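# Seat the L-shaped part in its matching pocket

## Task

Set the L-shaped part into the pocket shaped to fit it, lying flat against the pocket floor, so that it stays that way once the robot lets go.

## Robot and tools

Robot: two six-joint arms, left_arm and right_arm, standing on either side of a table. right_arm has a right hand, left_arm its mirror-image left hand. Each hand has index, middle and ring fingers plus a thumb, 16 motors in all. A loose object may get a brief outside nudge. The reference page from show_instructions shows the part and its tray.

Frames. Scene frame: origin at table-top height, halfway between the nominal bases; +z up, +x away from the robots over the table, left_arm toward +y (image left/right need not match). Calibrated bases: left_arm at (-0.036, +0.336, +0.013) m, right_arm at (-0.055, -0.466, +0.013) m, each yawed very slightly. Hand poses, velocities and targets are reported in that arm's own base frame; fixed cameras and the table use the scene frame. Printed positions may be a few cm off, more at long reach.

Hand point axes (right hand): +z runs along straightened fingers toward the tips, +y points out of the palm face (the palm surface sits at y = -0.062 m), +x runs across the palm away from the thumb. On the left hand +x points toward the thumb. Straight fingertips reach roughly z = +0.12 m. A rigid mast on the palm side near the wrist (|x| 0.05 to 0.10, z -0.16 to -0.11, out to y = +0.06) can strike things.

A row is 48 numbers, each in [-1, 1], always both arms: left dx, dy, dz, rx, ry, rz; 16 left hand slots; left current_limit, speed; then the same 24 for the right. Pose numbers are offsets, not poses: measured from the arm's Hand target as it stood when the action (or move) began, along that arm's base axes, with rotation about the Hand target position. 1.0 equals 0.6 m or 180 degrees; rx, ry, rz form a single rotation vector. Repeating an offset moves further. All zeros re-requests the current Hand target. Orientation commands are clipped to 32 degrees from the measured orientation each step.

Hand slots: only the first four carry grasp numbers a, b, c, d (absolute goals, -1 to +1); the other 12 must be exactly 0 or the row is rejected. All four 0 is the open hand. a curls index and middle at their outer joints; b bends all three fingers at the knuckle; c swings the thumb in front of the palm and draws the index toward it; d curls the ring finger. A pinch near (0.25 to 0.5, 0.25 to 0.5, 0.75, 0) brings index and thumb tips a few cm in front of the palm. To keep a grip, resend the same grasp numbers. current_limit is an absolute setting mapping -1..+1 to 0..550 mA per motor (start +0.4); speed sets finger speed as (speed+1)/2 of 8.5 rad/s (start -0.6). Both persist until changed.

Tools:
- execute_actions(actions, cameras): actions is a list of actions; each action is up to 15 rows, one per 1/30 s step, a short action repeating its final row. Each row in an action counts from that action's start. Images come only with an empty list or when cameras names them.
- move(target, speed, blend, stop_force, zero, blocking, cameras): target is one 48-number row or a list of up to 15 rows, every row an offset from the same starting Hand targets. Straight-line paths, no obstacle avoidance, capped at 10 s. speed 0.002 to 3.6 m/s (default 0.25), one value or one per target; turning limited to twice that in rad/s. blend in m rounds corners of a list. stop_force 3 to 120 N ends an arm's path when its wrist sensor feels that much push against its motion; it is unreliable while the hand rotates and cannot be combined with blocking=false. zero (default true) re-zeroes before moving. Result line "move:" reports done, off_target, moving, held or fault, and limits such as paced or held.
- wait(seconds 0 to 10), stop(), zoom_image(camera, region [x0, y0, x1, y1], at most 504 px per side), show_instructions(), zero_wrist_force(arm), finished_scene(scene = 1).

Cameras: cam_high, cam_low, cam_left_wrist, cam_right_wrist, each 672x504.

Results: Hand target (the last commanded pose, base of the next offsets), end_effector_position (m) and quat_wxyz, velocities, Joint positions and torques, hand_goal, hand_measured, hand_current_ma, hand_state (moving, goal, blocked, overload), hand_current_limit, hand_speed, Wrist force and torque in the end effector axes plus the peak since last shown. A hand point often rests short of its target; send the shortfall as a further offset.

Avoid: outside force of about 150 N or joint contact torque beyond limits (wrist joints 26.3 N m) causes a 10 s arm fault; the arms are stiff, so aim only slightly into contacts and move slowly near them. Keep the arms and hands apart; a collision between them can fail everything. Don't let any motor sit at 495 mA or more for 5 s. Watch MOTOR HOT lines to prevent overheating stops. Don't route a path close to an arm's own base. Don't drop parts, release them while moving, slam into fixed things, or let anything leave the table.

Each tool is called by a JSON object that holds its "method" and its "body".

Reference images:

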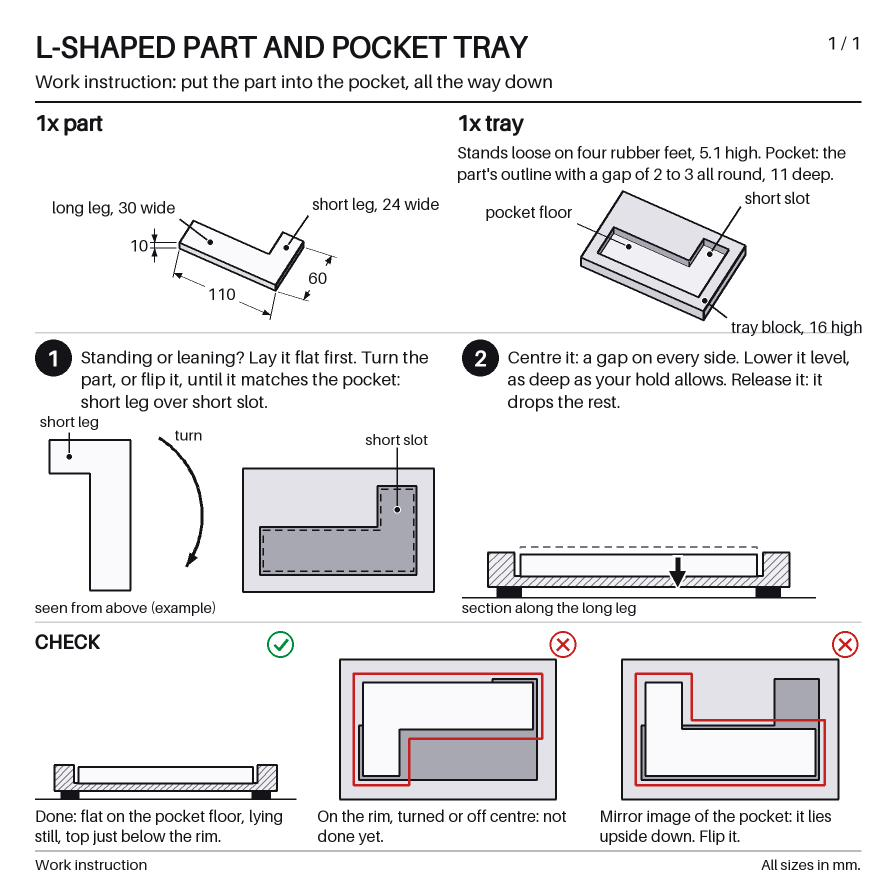

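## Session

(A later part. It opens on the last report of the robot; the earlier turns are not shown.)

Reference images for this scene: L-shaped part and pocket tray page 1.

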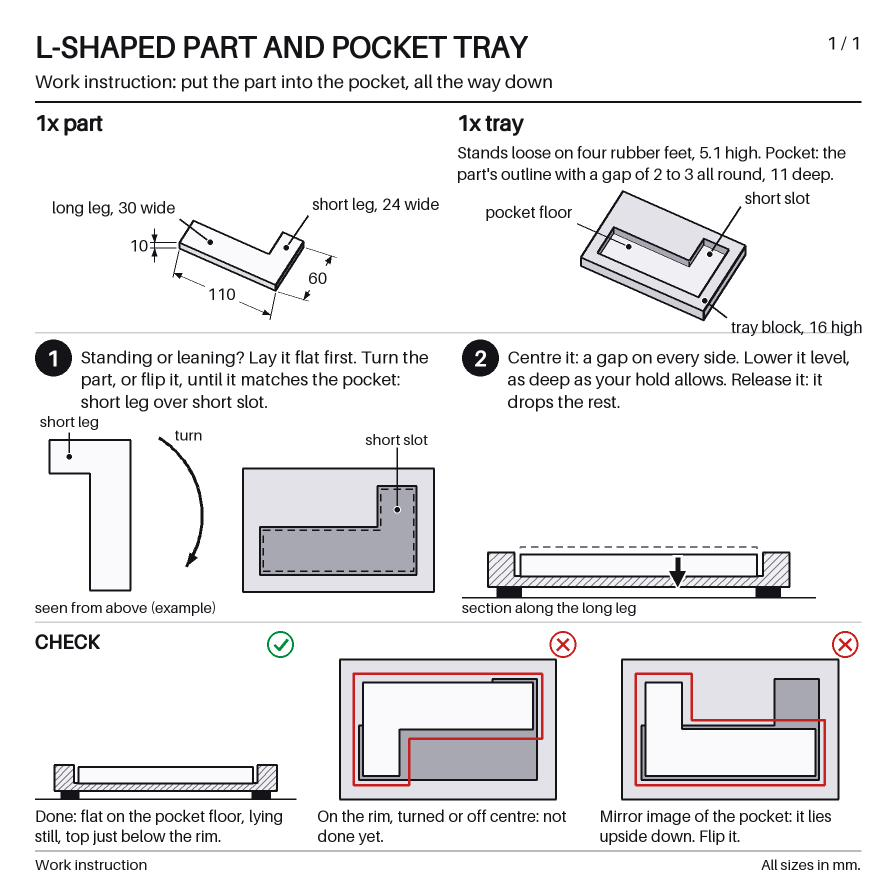

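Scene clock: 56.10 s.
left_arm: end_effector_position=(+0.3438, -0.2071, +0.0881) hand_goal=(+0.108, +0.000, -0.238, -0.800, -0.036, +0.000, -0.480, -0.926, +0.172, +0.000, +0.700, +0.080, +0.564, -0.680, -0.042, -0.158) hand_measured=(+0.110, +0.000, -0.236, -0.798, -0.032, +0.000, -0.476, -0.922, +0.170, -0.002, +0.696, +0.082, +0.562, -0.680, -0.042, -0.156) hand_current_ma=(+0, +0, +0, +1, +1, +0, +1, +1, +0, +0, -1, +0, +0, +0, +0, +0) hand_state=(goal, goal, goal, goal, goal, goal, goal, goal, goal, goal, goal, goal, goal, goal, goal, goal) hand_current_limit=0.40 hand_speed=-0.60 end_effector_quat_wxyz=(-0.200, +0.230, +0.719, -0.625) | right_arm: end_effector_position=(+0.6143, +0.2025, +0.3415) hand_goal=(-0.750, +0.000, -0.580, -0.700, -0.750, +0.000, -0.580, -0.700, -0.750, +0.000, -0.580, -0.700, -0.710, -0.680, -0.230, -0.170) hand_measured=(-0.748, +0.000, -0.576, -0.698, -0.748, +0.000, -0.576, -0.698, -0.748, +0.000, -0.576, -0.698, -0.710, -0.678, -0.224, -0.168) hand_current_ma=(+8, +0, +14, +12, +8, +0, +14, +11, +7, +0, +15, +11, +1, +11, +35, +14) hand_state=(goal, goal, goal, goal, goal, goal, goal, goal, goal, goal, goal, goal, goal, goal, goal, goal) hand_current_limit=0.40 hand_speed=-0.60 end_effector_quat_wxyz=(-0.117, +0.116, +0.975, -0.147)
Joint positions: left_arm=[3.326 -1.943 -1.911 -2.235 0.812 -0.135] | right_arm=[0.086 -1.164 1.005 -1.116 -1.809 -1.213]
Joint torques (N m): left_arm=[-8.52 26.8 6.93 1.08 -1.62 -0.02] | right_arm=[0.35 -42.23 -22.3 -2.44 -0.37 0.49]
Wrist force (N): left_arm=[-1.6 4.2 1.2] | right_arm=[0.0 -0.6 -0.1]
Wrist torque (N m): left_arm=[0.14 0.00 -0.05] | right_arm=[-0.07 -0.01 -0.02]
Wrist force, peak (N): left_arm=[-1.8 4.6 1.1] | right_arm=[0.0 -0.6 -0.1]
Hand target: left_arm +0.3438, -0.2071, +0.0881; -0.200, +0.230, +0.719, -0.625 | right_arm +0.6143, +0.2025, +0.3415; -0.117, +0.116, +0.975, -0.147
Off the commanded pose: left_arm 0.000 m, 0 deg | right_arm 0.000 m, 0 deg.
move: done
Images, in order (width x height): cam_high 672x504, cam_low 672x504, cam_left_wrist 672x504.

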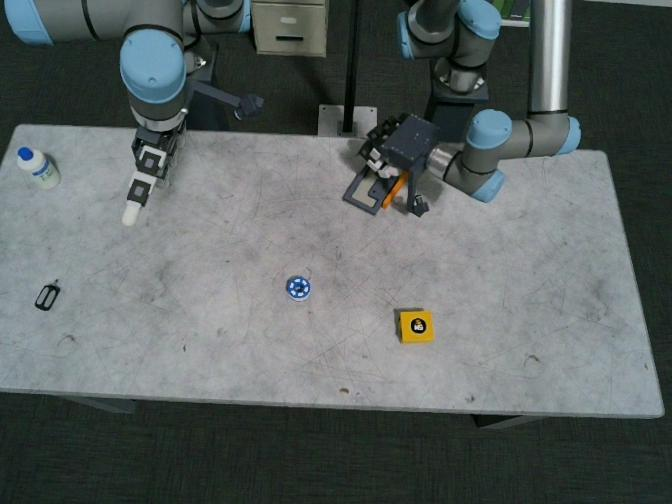

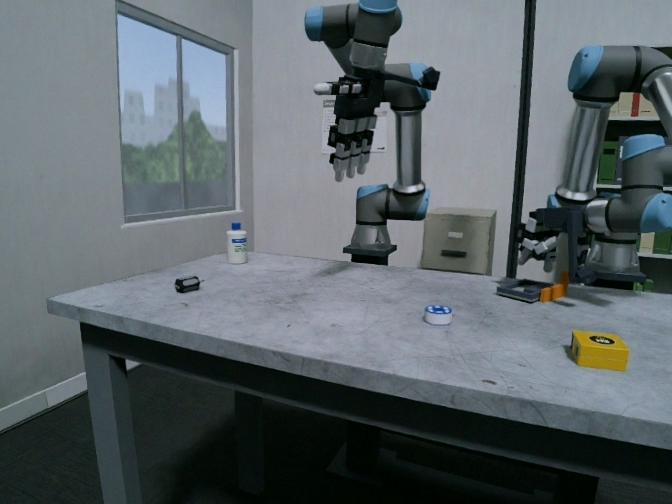

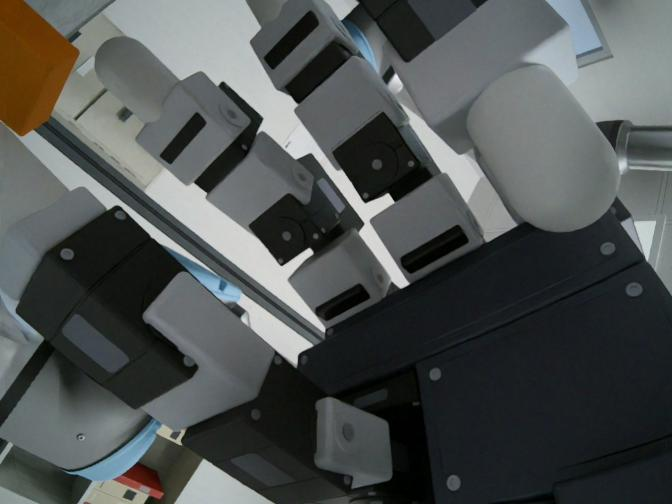

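{"method": "move", "body": {"target": [0.0032,-0.0185,-0.03,0,0,0,0,0.5,0.75,0.8,0,0,0,0,0,0,0,0,0,0,0,0,0.4,-0.6,0,0,0,0,0,0,0,0,0,0,0,0,0,0,0,0,0,0,0,0,0,0,0.4,-0.6], "speed": 0.03, "stop_force": 4, "cameras": ["cam_high", "cam_low", "cam_left_wrist"]}}

{"method": "zoom_image", "body": {"camera": "cam_low", "region": [510, 220, 600, 310]}}

{"method": "zoom_image", "body": {"camera": "cam_left_wrist", "region": [0, 0, 336, 330]}}

Scene clock: 59.93 s.
left_arm: end_effector_position=(+0.3457, -0.2182, +0.0701) hand_goal=(+0.108, +0.000, -0.238, -0.800, -0.036, +0.000, -0.480, -0.926, +0.172, +0.000, +0.700, +0.080, +0.564, -0.680, -0.042, -0.158) hand_measured=(+0.110, +0.000, -0.236, -0.798, -0.032, +0.000, -0.476, -0.922, +0.170, -0.002, +0.696, +0.082, +0.562, -0.680, -0.042, -0.156) hand_current_ma=(+0, +0, +0, +1, +1, +0, +1, +1, +0, +0, -1, +0, +0, +0, +0, +0) hand_state=(goal, goal, goal, goal, goal, goal, goal, goal, goal, goal, goal, goal, goal, goal, goal, goal) hand_current_limit=0.40 hand_speed=-0.60 end_effector_quat_wxyz=(-0.200, +0.230, +0.719, -0.625) | right_arm: end_effector_position=(+0.6143, +0.2025, +0.3415) hand_goal=(-0.750, +0.000, -0.580, -0.700, -0.750, +0.000, -0.580, -0.700, -0.750, +0.000, -0.580, -0.700, -0.710, -0.680, -0.230, -0.170) hand_measured=(-0.748, +0.000, -0.576, -0.698, -0.748, +0.000, -0.576, -0.698, -0.748, +0.000, -0.576, -0.698, -0.710, -0.678, -0.224, -0.168) hand_current_ma=(+8, +0, +14, +12, +8, +0, +14, +11, +7, +0, +15, +11, +1, +11, +35, +14) hand_state=(goal, goal, goal, goal, goal, goal, goal, goal, goal, goal, goal, goal, goal, goal, goal, goal) hand_current_limit=0.40 hand_speed=-0.60 end_effector_quat_wxyz=(-0.117, +0.116, +0.975, -0.147)
Joint positions: left_arm=[3.302 -1.978 -1.918 -2.188 0.789 -0.141] | right_arm=[0.086 -1.164 1.005 -1.116 -1.809 -1.213]
Joint torques (N m): left_arm=[-9.82 28.59 5.95 1.24 -3.12 -1.85] | right_arm=[0.01 -42.65 -22.59 -2.47 -0.34 0.55]
Wrist force (N): left_arm=[-1.8 4.4 1.1] | right_arm=[-0.3 -0.5 0.3]
Wrist torque (N m): left_arm=[0.16 0.04 -0.07] | right_arm=[-0.09 0.03 -0.04]
Wrist force, peak (N): left_arm=[-1.7 4.6 1.2] | right_arm=[-0.1 -0.3 0.7]
Hand target: left_arm +0.3457, -0.2182, +0.0701; -0.200, +0.230, +0.719, -0.625 | right_arm +0.6143, +0.2025, +0.3415; -0.117, +0.116, +0.975, -0.147
Off the commanded pose: left_arm 0.000 m, 0 deg | right_arm 0.000 m, 0 deg.
move: done
Images, in order (width x height): cam_high 672x504, cam_low 672x504, cam_left_wrist 672x504.

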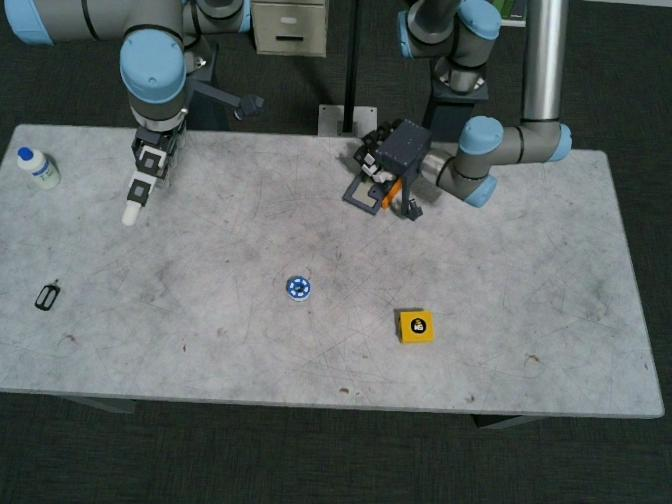

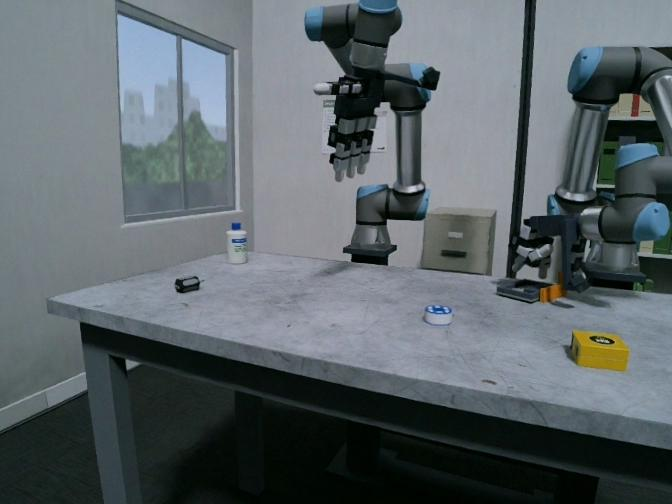

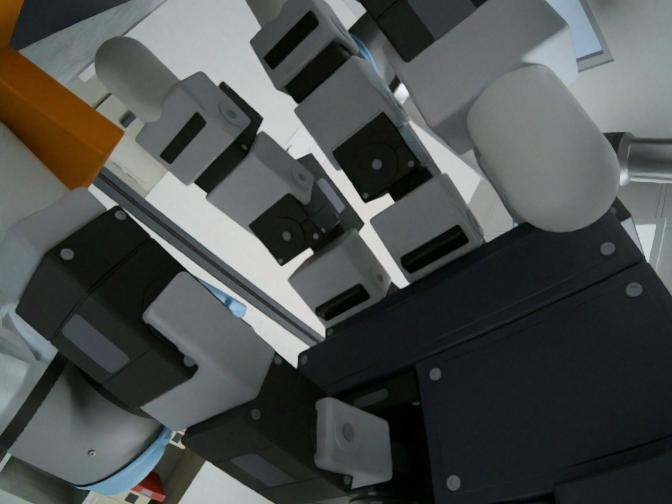

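Scaled by 5.600 from the camera's 672x504 image, which has a finer 960x720 frame.

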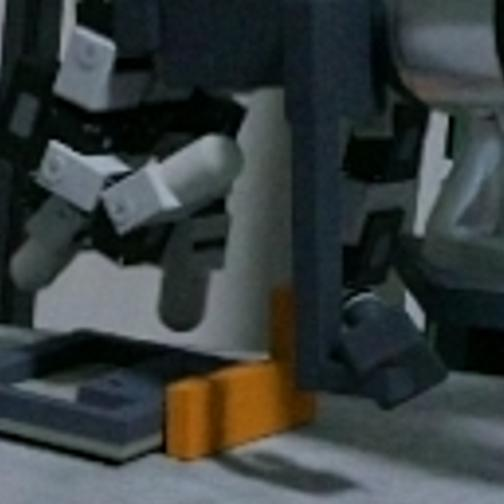

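Scaled by 1.500 from the camera's 672x504 image, which has a finer 960x720 frame.

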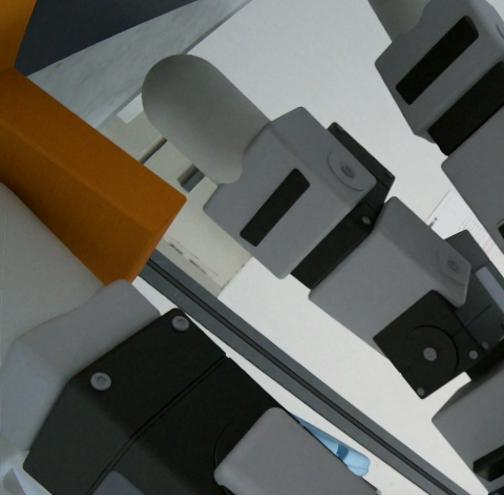

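{"method": "move", "body": {"target": [[0,0,0.01,0,0,0,0,0.5,0.75,0.8,0,0,0,0,0,0,0,0,0,0,0,0,0.3,-0.8,0,0,0,0,0,0,0,0,0,0,0,0,0,0,0,0,0,0,0,0,0,0,0.4,-0.6],[0,0,0.01,0,0,0,0,0.84,0.75,0.8,0,0,0,0,0,0,0,0,0,0,0,0,0.3,-0.8,0,0,0,0,0,0,0,0,0,0,0,0,0,0,0,0,0,0,0,0,0,0,0.4,-0.6]], "speed": 0.05, "cameras": ["cam_high", "cam_low", "cam_left_wrist"]}}

{"method": "zoom_image", "body": {"camera": "cam_low", "region": [510, 220, 600, 310]}}

{"method": "zoom_image", "body": {"camera": "cam_left_wrist", "region": [0, 0, 336, 330]}}

{"method": "zoom_image", "body": {"camera": "cam_high", "region": [360, 130, 440, 210]}}

Scene clock: 62.97 s.
left_arm: end_effector_position=(+0.3457, -0.2182, +0.0761) hand_goal=(+0.566, +0.000, -0.340, -0.868, +0.560, +0.000, -0.412, -0.926, +0.682, +0.000, +0.700, +0.012, +0.564, -0.680, -0.042, -0.226) hand_measured=(+0.528, +0.000, -0.348, -0.870, +0.556, +0.000, -0.414, -0.922, +0.528, -0.002, +0.656, +0.006, +0.562, -0.680, -0.046, -0.226) hand_current_ma=(-49, +0, -3, +0, -2, +0, +0, +1, -358, +0, -54, -2, +0, +0, -2, +0) hand_state=(blocked, goal, goal, goal, goal, goal, goal, goal, blocked, goal, blocked, goal, goal, goal, goal, goal) hand_current_limit=0.30 hand_speed=-0.80 end_effector_quat_wxyz=(-0.200, +0.230, +0.719, -0.625) | right_arm: end_effector_position=(+0.6143, +0.2025, +0.3415) hand_goal=(-0.750, +0.000, -0.580, -0.700, -0.750, +0.000, -0.580, -0.700, -0.750, +0.000, -0.580, -0.700, -0.710, -0.680, -0.230, -0.170) hand_measured=(-0.748, +0.000, -0.576, -0.698, -0.748, +0.000, -0.576, -0.698, -0.748, +0.000, -0.576, -0.698, -0.710, -0.678, -0.224, -0.168) hand_current_ma=(+8, +0, +14, +12, +8, +0, +14, +11, +7, +0, +15, +11, +1, +11, +35, +14) hand_state=(goal, goal, goal, goal, goal, goal, goal, goal, goal, goal, goal, goal, goal, goal, goal, goal) hand_current_limit=0.40 hand_speed=-0.60 end_effector_quat_wxyz=(-0.117, +0.116, +0.975, -0.147)
Joint positions: left_arm=[3.302 -1.968 -1.913 -2.203 0.789 -0.141] | right_arm=[0.086 -1.164 1.005 -1.116 -1.809 -1.213]
Joint torques (N m): left_arm=[-9.11 41.95 25.28 -2.48 -2.24 0.31] | right_arm=[-0.52 -43.22 -23.09 -2.62 -0.31 0.43]
Wrist force (N): left_arm=[-1.7 4.3 0.8] | right_arm=[-0.1 -0.6 0.1]
Wrist torque (N m): left_arm=[0.28 0.02 -0.07] | right_arm=[-0.09 0.00 -0.02]
Wrist force, peak (N): left_arm=[-2.2 4.5 1.2] | right_arm=[-0.4 -0.1 0.5]
Hand target: left_arm +0.3457, -0.2182, +0.0761; -0.200, +0.230, +0.719, -0.625 | right_arm +0.6143, +0.2025, +0.3415; -0.117, +0.116, +0.975, -0.147
Off the commanded pose: left_arm 0.000 m, 0 deg | right_arm 0.000 m, 0 deg.
move: done
Images, in order (width x height): cam_high 672x504, cam_low 672x504, cam_left_wrist 672x504.

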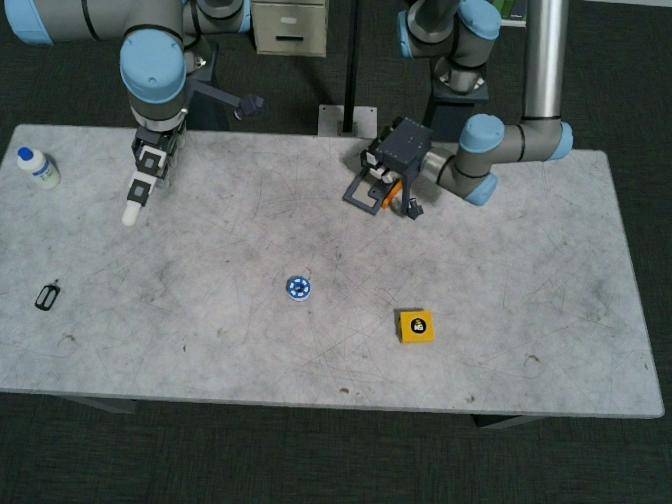

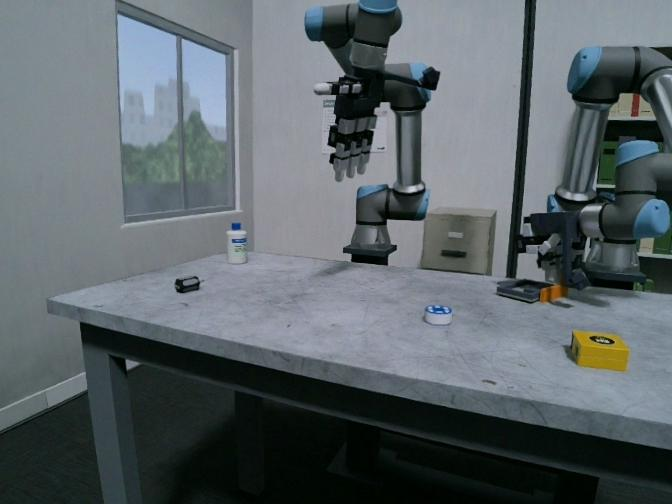

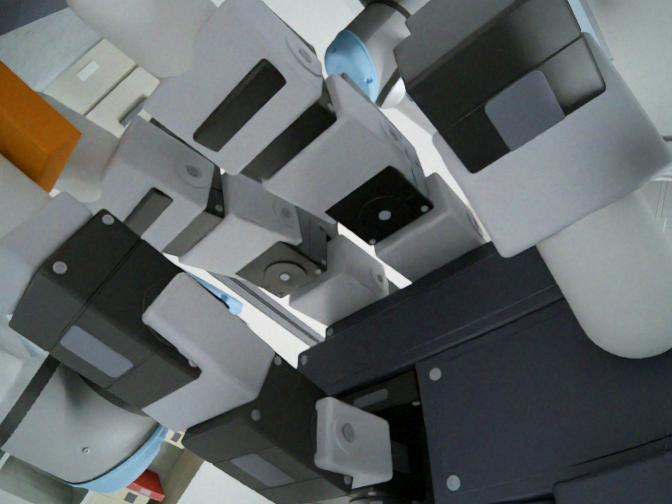

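Scaled by 5.600 from the camera's 672x504 image, which has a finer 960x720 frame.

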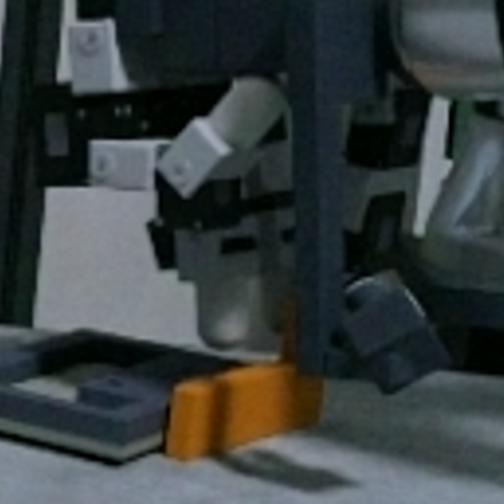

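Scaled by 1.500 from the camera's 672x504 image, which has a finer 960x720 frame.

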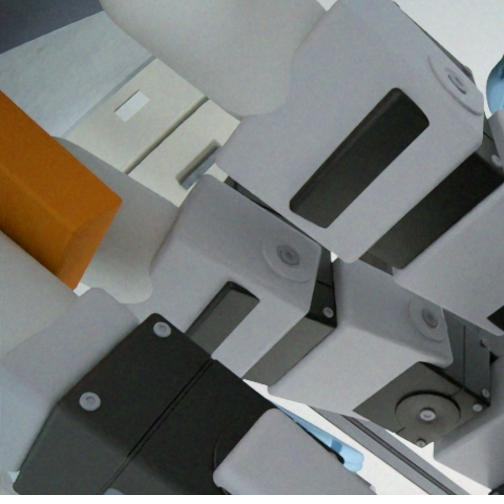

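Scaled by 6.300 from the camera's 672x504 image, which has a finer 960x720 frame.

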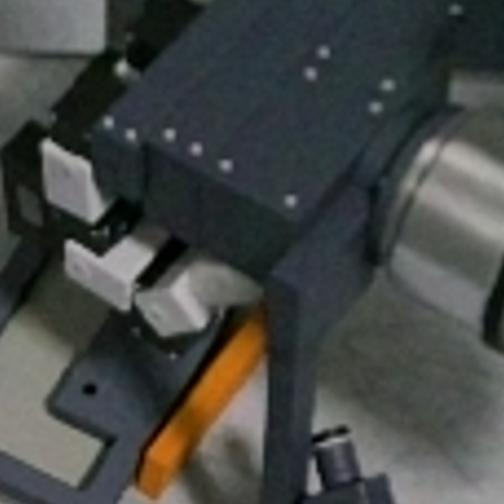

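{"method": "move", "body": {"target": [[0,0,0,0,0,0,0,0.92,0.75,0.3,0,0,0,0,0,0,0,0,0,0,0,0,0.3,-0.8,0,0,0,0,0,0,0,0,0,0,0,0,0,0,0,0,0,0,0,0,0,0,0.4,-0.6]], "speed": 0.05, "cameras": ["cam_low", "cam_left_wrist"]}}

{"method": "zoom_image", "body": {"camera": "cam_low", "region": [510, 220, 600, 310]}}

{"method": "zoom_image", "body": {"camera": "cam_left_wrist", "region": [0, 0, 336, 330]}}

Scene clock: 65.43 s.
left_arm: end_effector_position=(+0.3457, -0.2182, +0.0761) hand_goal=(+0.724, +0.000, -0.414, -0.884, +0.800, +0.000, -0.396, -0.926, +0.578, +0.000, -0.100, -0.554, +0.564, -0.680, -0.042, -0.242) hand_measured=(+0.616, -0.002, -0.440, -0.896, +0.790, +0.000, -0.402, -0.924, +0.570, -0.002, -0.098, -0.552, +0.564, -0.680, -0.056, -0.248) hand_current_ma=(-272, +0, -23, -7, -5, +0, -1, +1, -4, +0, +0, +0, +0, +0, -13, -3) hand_state=(blocked, goal, blocked, goal, goal, goal, goal, goal, goal, goal, goal, goal, goal, goal, goal, goal) hand_current_limit=0.30 hand_speed=-0.80 end_effector_quat_wxyz=(-0.200, +0.230, +0.719, -0.625) | right_arm: end_effector_position=(+0.6143, +0.2025, +0.3415) hand_goal=(-0.750, +0.000, -0.580, -0.700, -0.750, +0.000, -0.580, -0.700, -0.750, +0.000, -0.580, -0.700, -0.710, -0.680, -0.230, -0.170) hand_measured=(-0.748, +0.000, -0.576, -0.698, -0.748, +0.000, -0.576, -0.698, -0.748, +0.000, -0.576, -0.698, -0.710, -0.678, -0.224, -0.168) hand_current_ma=(+8, +0, +14, +12, +8, +0, +14, +11, +7, +0, +15, +11, +1, +11, +35, +14) hand_state=(goal, goal, goal, goal, goal, goal, goal, goal, goal, goal, goal, goal, goal, goal, goal, goal) hand_current_limit=0.40 hand_speed=-0.60 end_effector_quat_wxyz=(-0.117, +0.116, +0.975, -0.147)
Joint positions: left_arm=[3.302 -1.968 -1.913 -2.203 0.789 -0.141] | right_arm=[0.086 -1.164 1.005 -1.116 -1.809 -1.213]
Joint torques (N m): left_arm=[-4.93 38.82 23.55 0.29 -0.83 0.28] | right_arm=[0.16 -43.24 -22.5 -2.57 -0.25 0.47]
Wrist force (N): left_arm=[-1.9 4.1 1.2] | right_arm=[-0.1 -0.2 -0.2]
Wrist torque (N m): left_arm=[0.24 0.04 -0.07] | right_arm=[0.00 0.01 -0.02]
Wrist force, peak (N): left_arm=[-1.9 4.4 1.4] | right_arm=[-0.4 0.1 0.5]
Hand target: left_arm +0.3457, -0.2182, +0.0761; -0.200, +0.230, +0.719, -0.625 | right_arm +0.6143, +0.2025, +0.3415; -0.117, +0.116, +0.975, -0.147
Off the commanded pose: left_arm 0.000 m, 0 deg | right_arm 0.000 m, 0 deg.
move: done
Images, in order (width x height): cam_low 672x504, cam_left_wrist 672x504.

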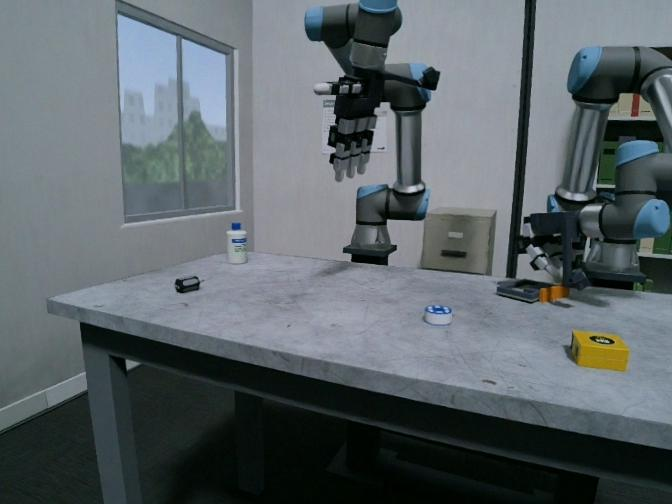

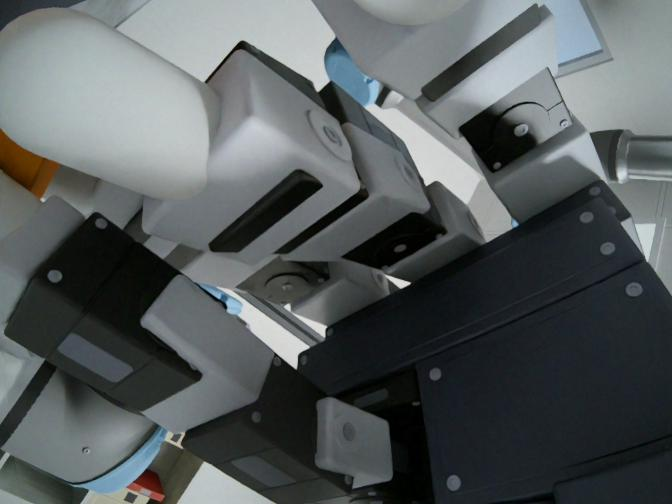

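Scaled by 5.600 from the camera's 672x504 image, which has a finer 960x720 frame.

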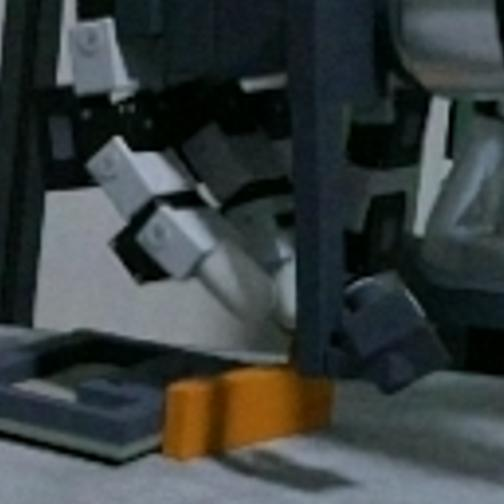

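Scaled by 1.500 from the camera's 672x504 image, which has a finer 960x720 frame.

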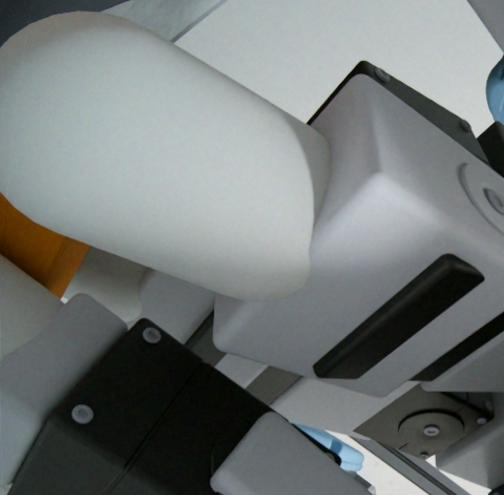

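{"method": "move", "body": {"target": [[0,0,0.08,0,0,0,0,0.92,0.75,0.3,0,0,0,0,0,0,0,0,0,0,0,0,0.3,-0.8,0,0,0,0,0,0,0,0,0,0,0,0,0,0,0,0,0,0,0,0,0,0,0.4,-0.6]], "speed": 0.06, "cameras": ["cam_high","cam_low", "cam_left_wrist"]}}

{"method": "zoom_image", "body": {"camera": "cam_low", "region": [510, 200, 610, 310]}}

{"method": "zoom_image", "body": {"camera": "cam_left_wrist", "region": [0, 0, 336, 330]}}

{"method": "zoom_image", "body": {"camera": "cam_high", "region": [350, 110, 450, 210]}}

Scene clock: 67.20 s.
left_arm: end_effector_position=(+0.3457, -0.2183, +0.1239) hand_goal=(+0.724, +0.000, -0.414, -0.884, +0.800, +0.000, -0.396, -0.926, +0.578, +0.000, -0.100, -0.554, +0.564, -0.680, -0.042, -0.242) hand_measured=(+0.634, -0.002, -0.440, -0.896, +0.790, +0.000, -0.402, -0.924, +0.570, -0.002, -0.098, -0.552, +0.568, -0.680, -0.064, -0.254) hand_current_ma=(-202, +0, -23, -7, -5, +0, -1, +1, -3, +0, +0, +0, +1, +0, -28, -10) hand_state=(blocked, goal, blocked, goal, goal, goal, goal, goal, goal, goal, goal, goal, goal, goal, blocked, goal) hand_current_limit=0.30 hand_speed=-0.80 end_effector_quat_wxyz=(-0.200, +0.230, +0.719, -0.625) | right_arm: end_effector_position=(+0.6143, +0.2025, +0.3415) hand_goal=(-0.750, +0.000, -0.580, -0.700, -0.750, +0.000, -0.580, -0.700, -0.750, +0.000, -0.580, -0.700, -0.710, -0.680, -0.230, -0.170) hand_measured=(-0.748, +0.000, -0.576, -0.698, -0.748, +0.000, -0.576, -0.698, -0.748, +0.000, -0.576, -0.698, -0.710, -0.678, -0.224, -0.168) hand_current_ma=(+8, +0, +14, +12, +8, +0, +14, +11, +7, +0, +15, +11, +1, +11, +35, +14) hand_state=(goal, goal, goal, goal, goal, goal, goal, goal, goal, goal, goal, goal, goal, goal, goal, goal) hand_current_limit=0.40 hand_speed=-0.60 end_effector_quat_wxyz=(-0.117, +0.116, +0.975, -0.147)
Joint positions: left_arm=[3.302 -1.893 -1.867 -2.324 0.789 -0.141] | right_arm=[0.086 -1.164 1.005 -1.116 -1.809 -1.213]
Joint torques (N m): left_arm=[0.28 39.63 25.86 -2.73 0.52 1.1] | right_arm=[0.33 -43.45 -22.34 -2.55 -0.2 0.51]
Wrist force (N): left_arm=[-1.7 4.3 1.1] | right_arm=[-0.1 -0.2 0.3]
Wrist torque (N m): left_arm=[0.21 0.01 -0.07] | right_arm=[-0.05 0.00 -0.01]
Wrist force, peak (N): left_arm=[-2.0 4.6 1.3] | right_arm=[-0.6 0.0 -0.1]
Hand target: left_arm +0.3457, -0.2182, +0.1241; -0.200, +0.230, +0.719, -0.625 | right_arm +0.6143, +0.2025, +0.3415; -0.117, +0.116, +0.975, -0.147
Off the commanded pose: left_arm 0.000 m, 0 deg | right_arm 0.000 m, 0 deg.
move: done
Images, in order (width x height): cam_high 672x504, cam_low 672x504, cam_left_wrist 672x504.

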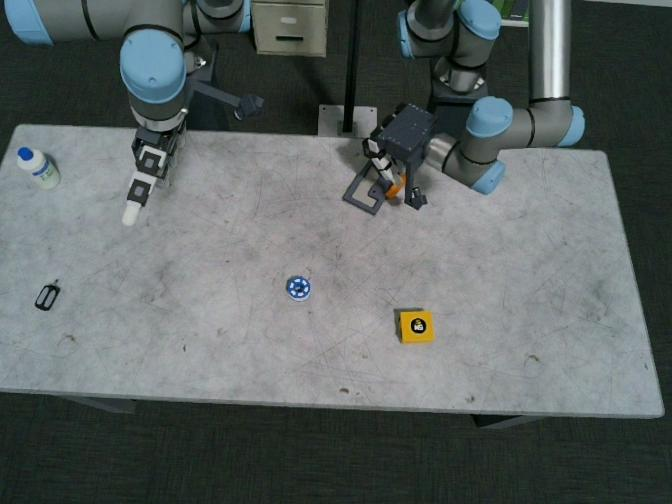

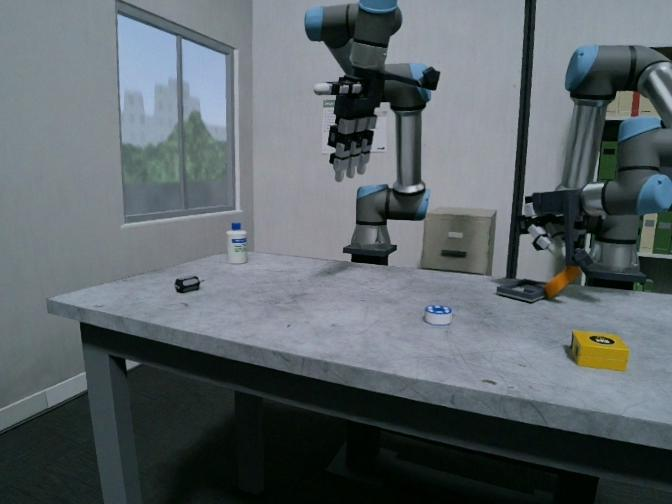

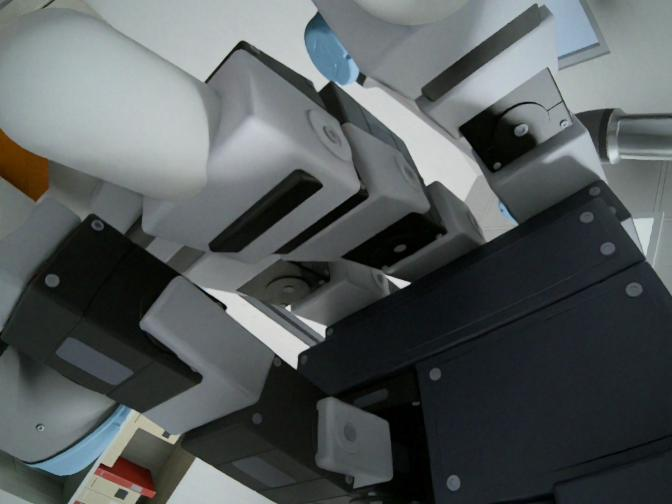

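Scaled by 4.582 from the camera's 672x504 image, which has a finer 960x720 frame.

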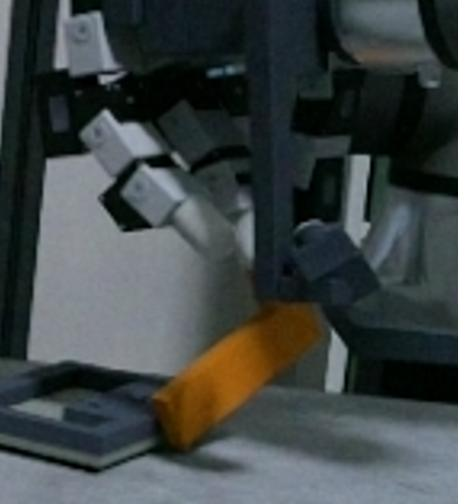

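Scaled by 1.500 from the camera's 672x504 image, which has a finer 960x720 frame.

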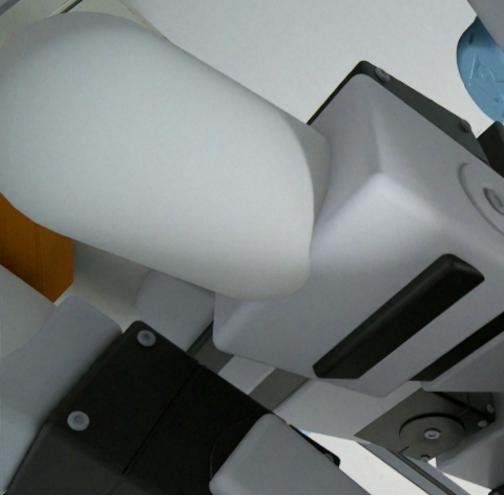

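Scaled by 5.040 from the camera's 672x504 image, which has a finer 960x720 frame.

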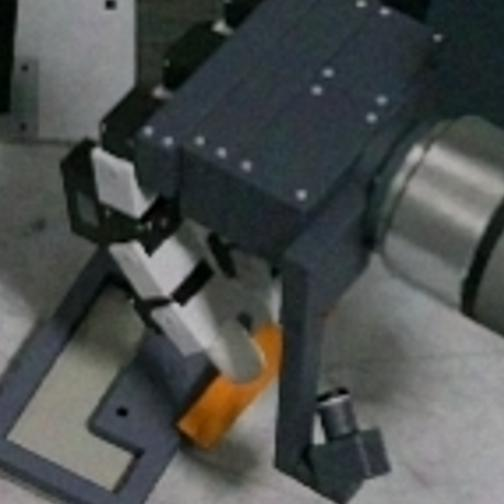

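{"method": "move", "body": {"target": [[0,0,0.003,0,0,0,0,1.0,0.75,0.3,0,0,0,0,0,0,0,0,0,0,0,0,0.6,-0.8,0,0,0,0,0,0,0,0,0,0,0,0,0,0,0,0,0,0,0,0,0,0,0.4,-0.6],[0.03,0.01,0.06,0,0,0,0,1.0,0.75,0.3,0,0,0,0,0,0,0,0,0,0,0,0,0.6,-0.8,0,0,0,0,0,0,0,0,0,0,0,0,0,0,0,0,0,0,0,0,0,0,0.4,-0.6],[0.2,0.0667,0.06,0,0,0,0,1.0,0.75,0.3,0,0,0,0,0,0,0,0,0,0,0,0,0.6,-0.8,0,0,0,0,0,0,0,0,0,0,0,0,0,0,0,0,0,0,0,0,0,0,0.4,-0.6]], "speed": 0.12, "blend": [0, 0.02, 0], "cameras": ["cam_high","cam_low", "cam_left_wrist"]}}

{"method": "zoom_image", "body": {"camera": "cam_low", "region": [520, 190, 650, 320]}}

{"method": "zoom_image", "body": {"camera": "cam_high", "region": [350, 110, 480, 240]}}

Scene clock: 79.90 s.
left_arm: end_effector_position=(+0.4656, -0.1782, +0.1601) hand_goal=(+0.832, +0.000, -0.438, -0.900, +0.940, +0.000, -0.380, -0.926, +0.698, +0.000, -0.100, -0.570, +0.564, -0.680, -0.042, -0.258) hand_measured=(+0.678, -0.010, -0.474, -0.918, +0.926, +0.000, -0.386, -0.924, +0.688, -0.002, -0.100, -0.568, +0.574, -0.680, -0.066, -0.270) hand_current_ma=(-440, -4, -38, -12, -8, +0, -2, +1, -5, +0, +0, +0, +6, +0, -32, -10) hand_state=(blocked, goal, blocked, goal, goal, goal, goal, goal, goal, goal, goal, goal, goal, goal, blocked, goal) hand_current_limit=0.60 hand_speed=-0.80 end_effector_quat_wxyz=(-0.200, +0.230, +0.719, -0.625) | right_arm: end_effector_position=(+0.6143, +0.2025, +0.3415) hand_goal=(-0.750, +0.000, -0.580, -0.700, -0.750, +0.000, -0.580, -0.700, -0.750, +0.000, -0.580, -0.700, -0.710, -0.680, -0.230, -0.170) hand_measured=(-0.748, +0.000, -0.576, -0.698, -0.748, +0.000, -0.576, -0.698, -0.748, +0.000, -0.576, -0.698, -0.710, -0.678, -0.224, -0.168) hand_current_ma=(+8, +0, +14, +12, +8, +0, +14, +11, +7, +0, +15, +11, +1, +11, +35, +14) hand_state=(goal, goal, goal, goal, goal, goal, goal, goal, goal, goal, goal, goal, goal, goal, goal, goal) hand_current_limit=0.40 hand_speed=-0.60 end_effector_quat_wxyz=(-0.117, +0.116, +0.975, -0.147)
Joint positions: left_arm=[3.336 -2.101 -1.446 -2.543 0.822 -0.132] | right_arm=[0.086 -1.164 1.005 -1.116 -1.809 -1.213]
Joint torques (N m): left_arm=[8.58 38.89 29.85 -2.05 2.79 1.28] | right_arm=[0.01 -44.05 -22.62 -2.78 -0.37 0.68]
Wrist force (N): left_arm=[-1.5 4.7 1.1] | right_arm=[0.3 -0.1 0.2]
Wrist torque (N m): left_arm=[0.32 -0.05 -0.20] | right_arm=[-0.04 -0.05 0.02]
Wrist force, peak (N): left_arm=[-1.7 4.9 1.6] | right_arm=[-0.4 -0.5 -0.2]
Hand target: left_arm +0.4657, -0.1782, +0.1601; -0.200, +0.230, +0.719, -0.625 | right_arm +0.6143, +0.2025, +0.3415; -0.117, +0.116, +0.975, -0.147
Off the commanded pose: left_arm 0.000 m, 0 deg | right_arm 0.000 m, 0 deg.
move: done; blend cut to 0.0196 m at target 2
Images, in order (width x height): cam_high 672x504, cam_low 672x504, cam_left_wrist 672x504.

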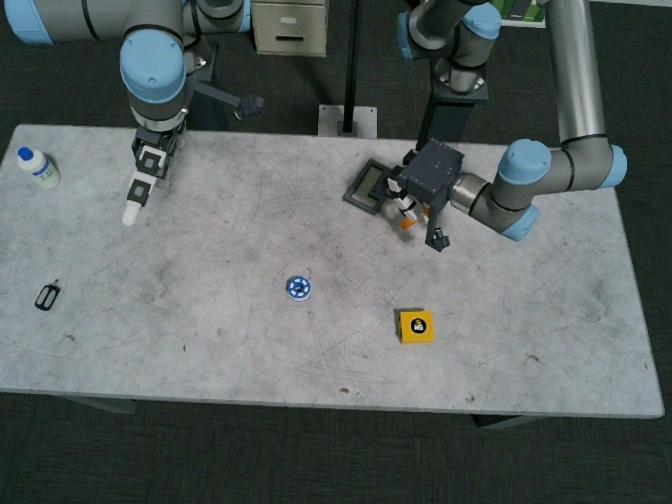

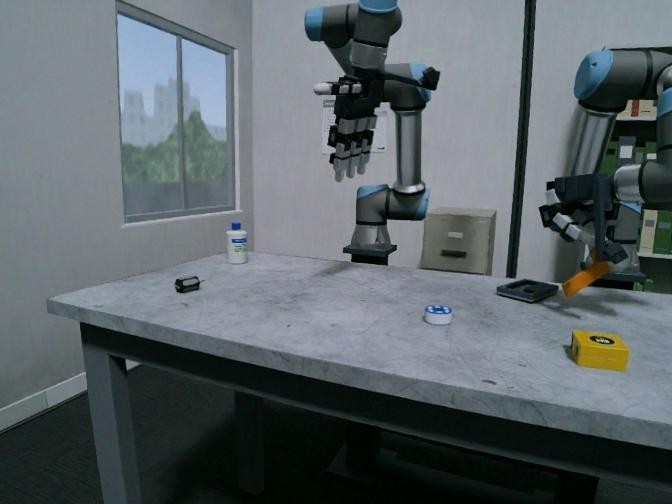

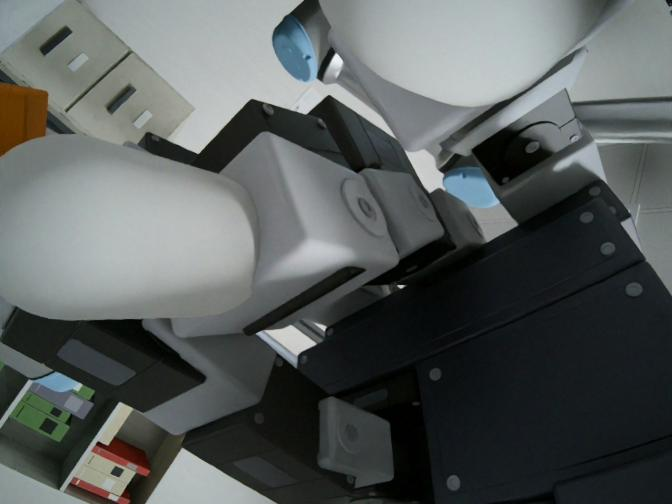

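Scaled by 3.877 from the camera's 672x504 image, which has a finer 960x720 frame.

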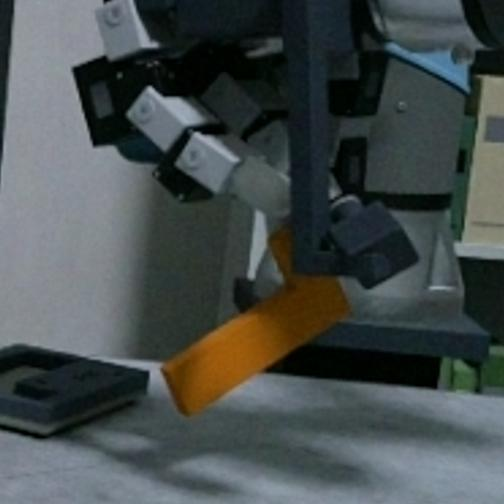

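Scaled by 3.877 from the camera's 672x504 image, which has a finer 960x720 frame.

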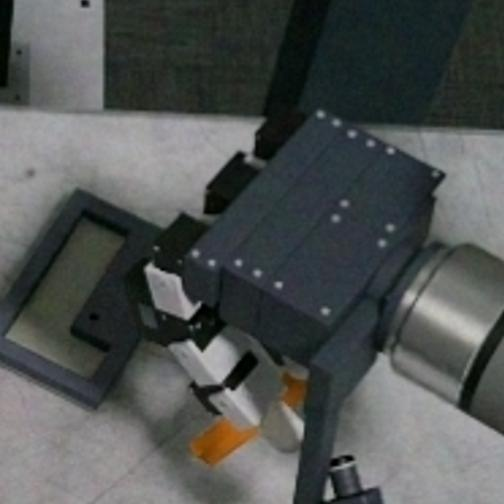

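{"method": "move", "body": {"target": [[0,0,-0.135,0,0,0,0,1.0,0.75,0.3,0,0,0,0,0,0,0,0,0,0,0,0,0.6,-0.8,0,0,0,0,0,0,0,0,0,0,0,0,0,0,0,0,0,0,0,0,0,0,0.4,-0.6]], "speed": 0.05, "cameras": ["cam_high","cam_low", "cam_left_wrist"]}}

{"method": "zoom_image", "body": {"camera": "cam_low", "region": [520, 190, 650, 320]}}

{"method": "zoom_image", "body": {"camera": "cam_high", "region": [370, 150, 470, 250]}}

Scene clock: 82.40 s.
left_arm: end_effector_position=(+0.4657, -0.1782, +0.0793) hand_goal=(+0.832, +0.000, -0.438, -0.900, +0.940, +0.000, -0.380, -0.926, +0.698, +0.000, -0.100, -0.570, +0.564, -0.680, -0.042, -0.258) hand_measured=(+0.686, -0.010, -0.474, -0.918, +0.926, +0.000, -0.386, -0.924, +0.688, -0.002, -0.100, -0.568, +0.578, -0.680, -0.072, -0.272) hand_current_ma=(-440, -4, -38, -12, -8, +0, -2, +1, -5, +0, +0, +0, +8, +0, -45, -14) hand_state=(blocked, goal, blocked, goal, goal, goal, goal, goal, goal, goal, goal, goal, goal, goal, blocked, goal) hand_current_limit=0.60 hand_speed=-0.80 end_effector_quat_wxyz=(-0.200, +0.230, +0.719, -0.625) | right_arm: end_effector_position=(+0.6143, +0.2025, +0.3415) hand_goal=(-0.750, +0.000, -0.580, -0.700, -0.750, +0.000, -0.580, -0.700, -0.750, +0.000, -0.580, -0.700, -0.710, -0.680, -0.230, -0.170) hand_measured=(-0.748, +0.000, -0.576, -0.698, -0.748, +0.000, -0.576, -0.698, -0.748, +0.000, -0.576, -0.698, -0.710, -0.678, -0.224, -0.168) hand_current_ma=(+8, +0, +14, +12, +8, +0, +14, +11, +7, +0, +15, +11, +1, +11, +35, +14) hand_state=(goal, goal, goal, goal, goal, goal, goal, goal, goal, goal, goal, goal, goal, goal, goal, goal) hand_current_limit=0.40 hand_speed=-0.60 end_effector_quat_wxyz=(-0.117, +0.116, +0.975, -0.147)
Joint positions: left_arm=[3.336 -2.192 -1.529 -2.37 0.822 -0.132] | right_arm=[0.086 -1.164 1.005 -1.116 -1.809 -1.213]
Joint torques (N m): left_arm=[5.14 39.11 8.94 1.41 0.05 -1.16] | right_arm=[-0.48 -44.09 -22.65 -2.93 -0.29 0.61]
Wrist force (N): left_arm=[-1.5 4.2 1.0] | right_arm=[-0.2 -0.2 -0.1]
Wrist torque (N m): left_arm=[0.31 -0.06 -0.17] | right_arm=[-0.02 0.02 -0.02]
Wrist force, peak (N): left_arm=[-1.7 4.7 0.9] | right_arm=[-0.6 -0.1 0.3]
Hand target: left_arm +0.4657, -0.1782, +0.0791; -0.200, +0.230, +0.719, -0.625 | right_arm +0.6143, +0.2025, +0.3415; -0.117, +0.116, +0.975, -0.147
Off the commanded pose: left_arm 0.000 m, 0 deg | right_arm 0.000 m, 0 deg.
move: done
Images, in order (width x height): cam_high 672x504, cam_low 672x504, cam_left_wrist 672x504.

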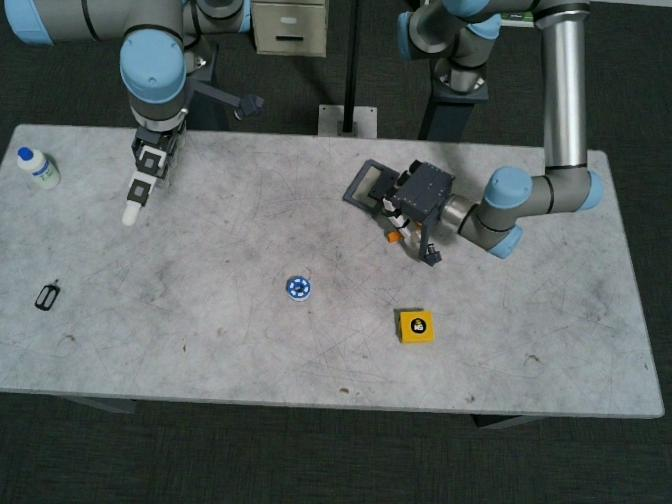

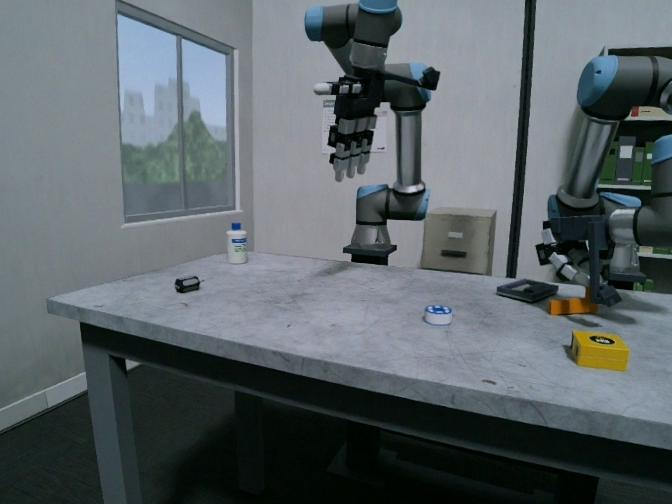

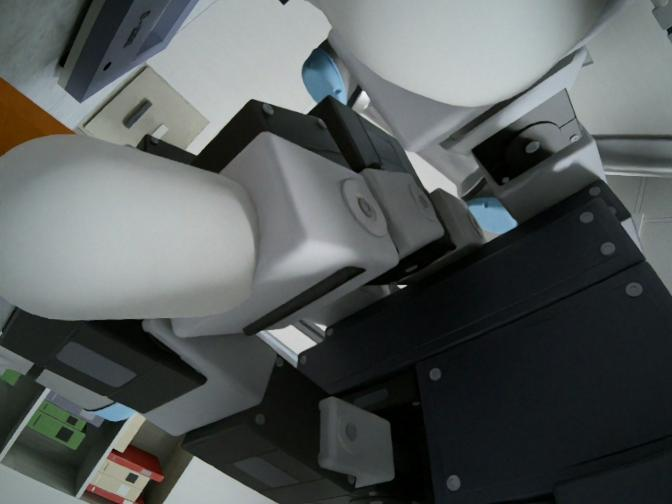

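Scaled by 3.877 from the camera's 672x504 image, which has a finer 960x720 frame.

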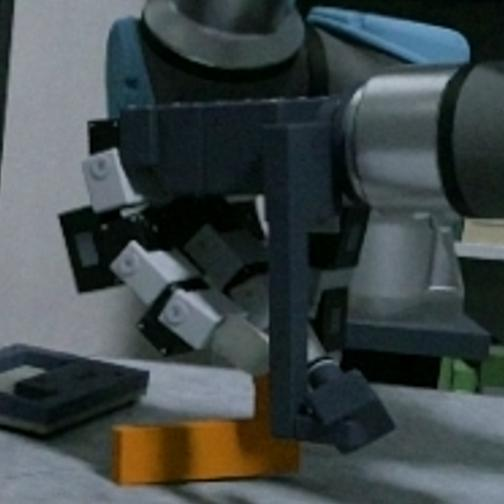

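Scaled by 5.040 from the camera's 672x504 image, which has a finer 960x720 frame.

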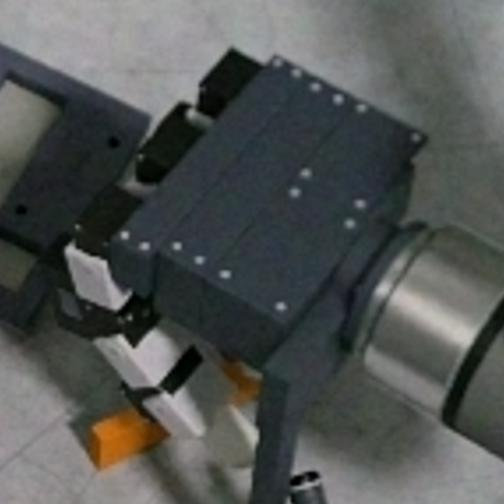

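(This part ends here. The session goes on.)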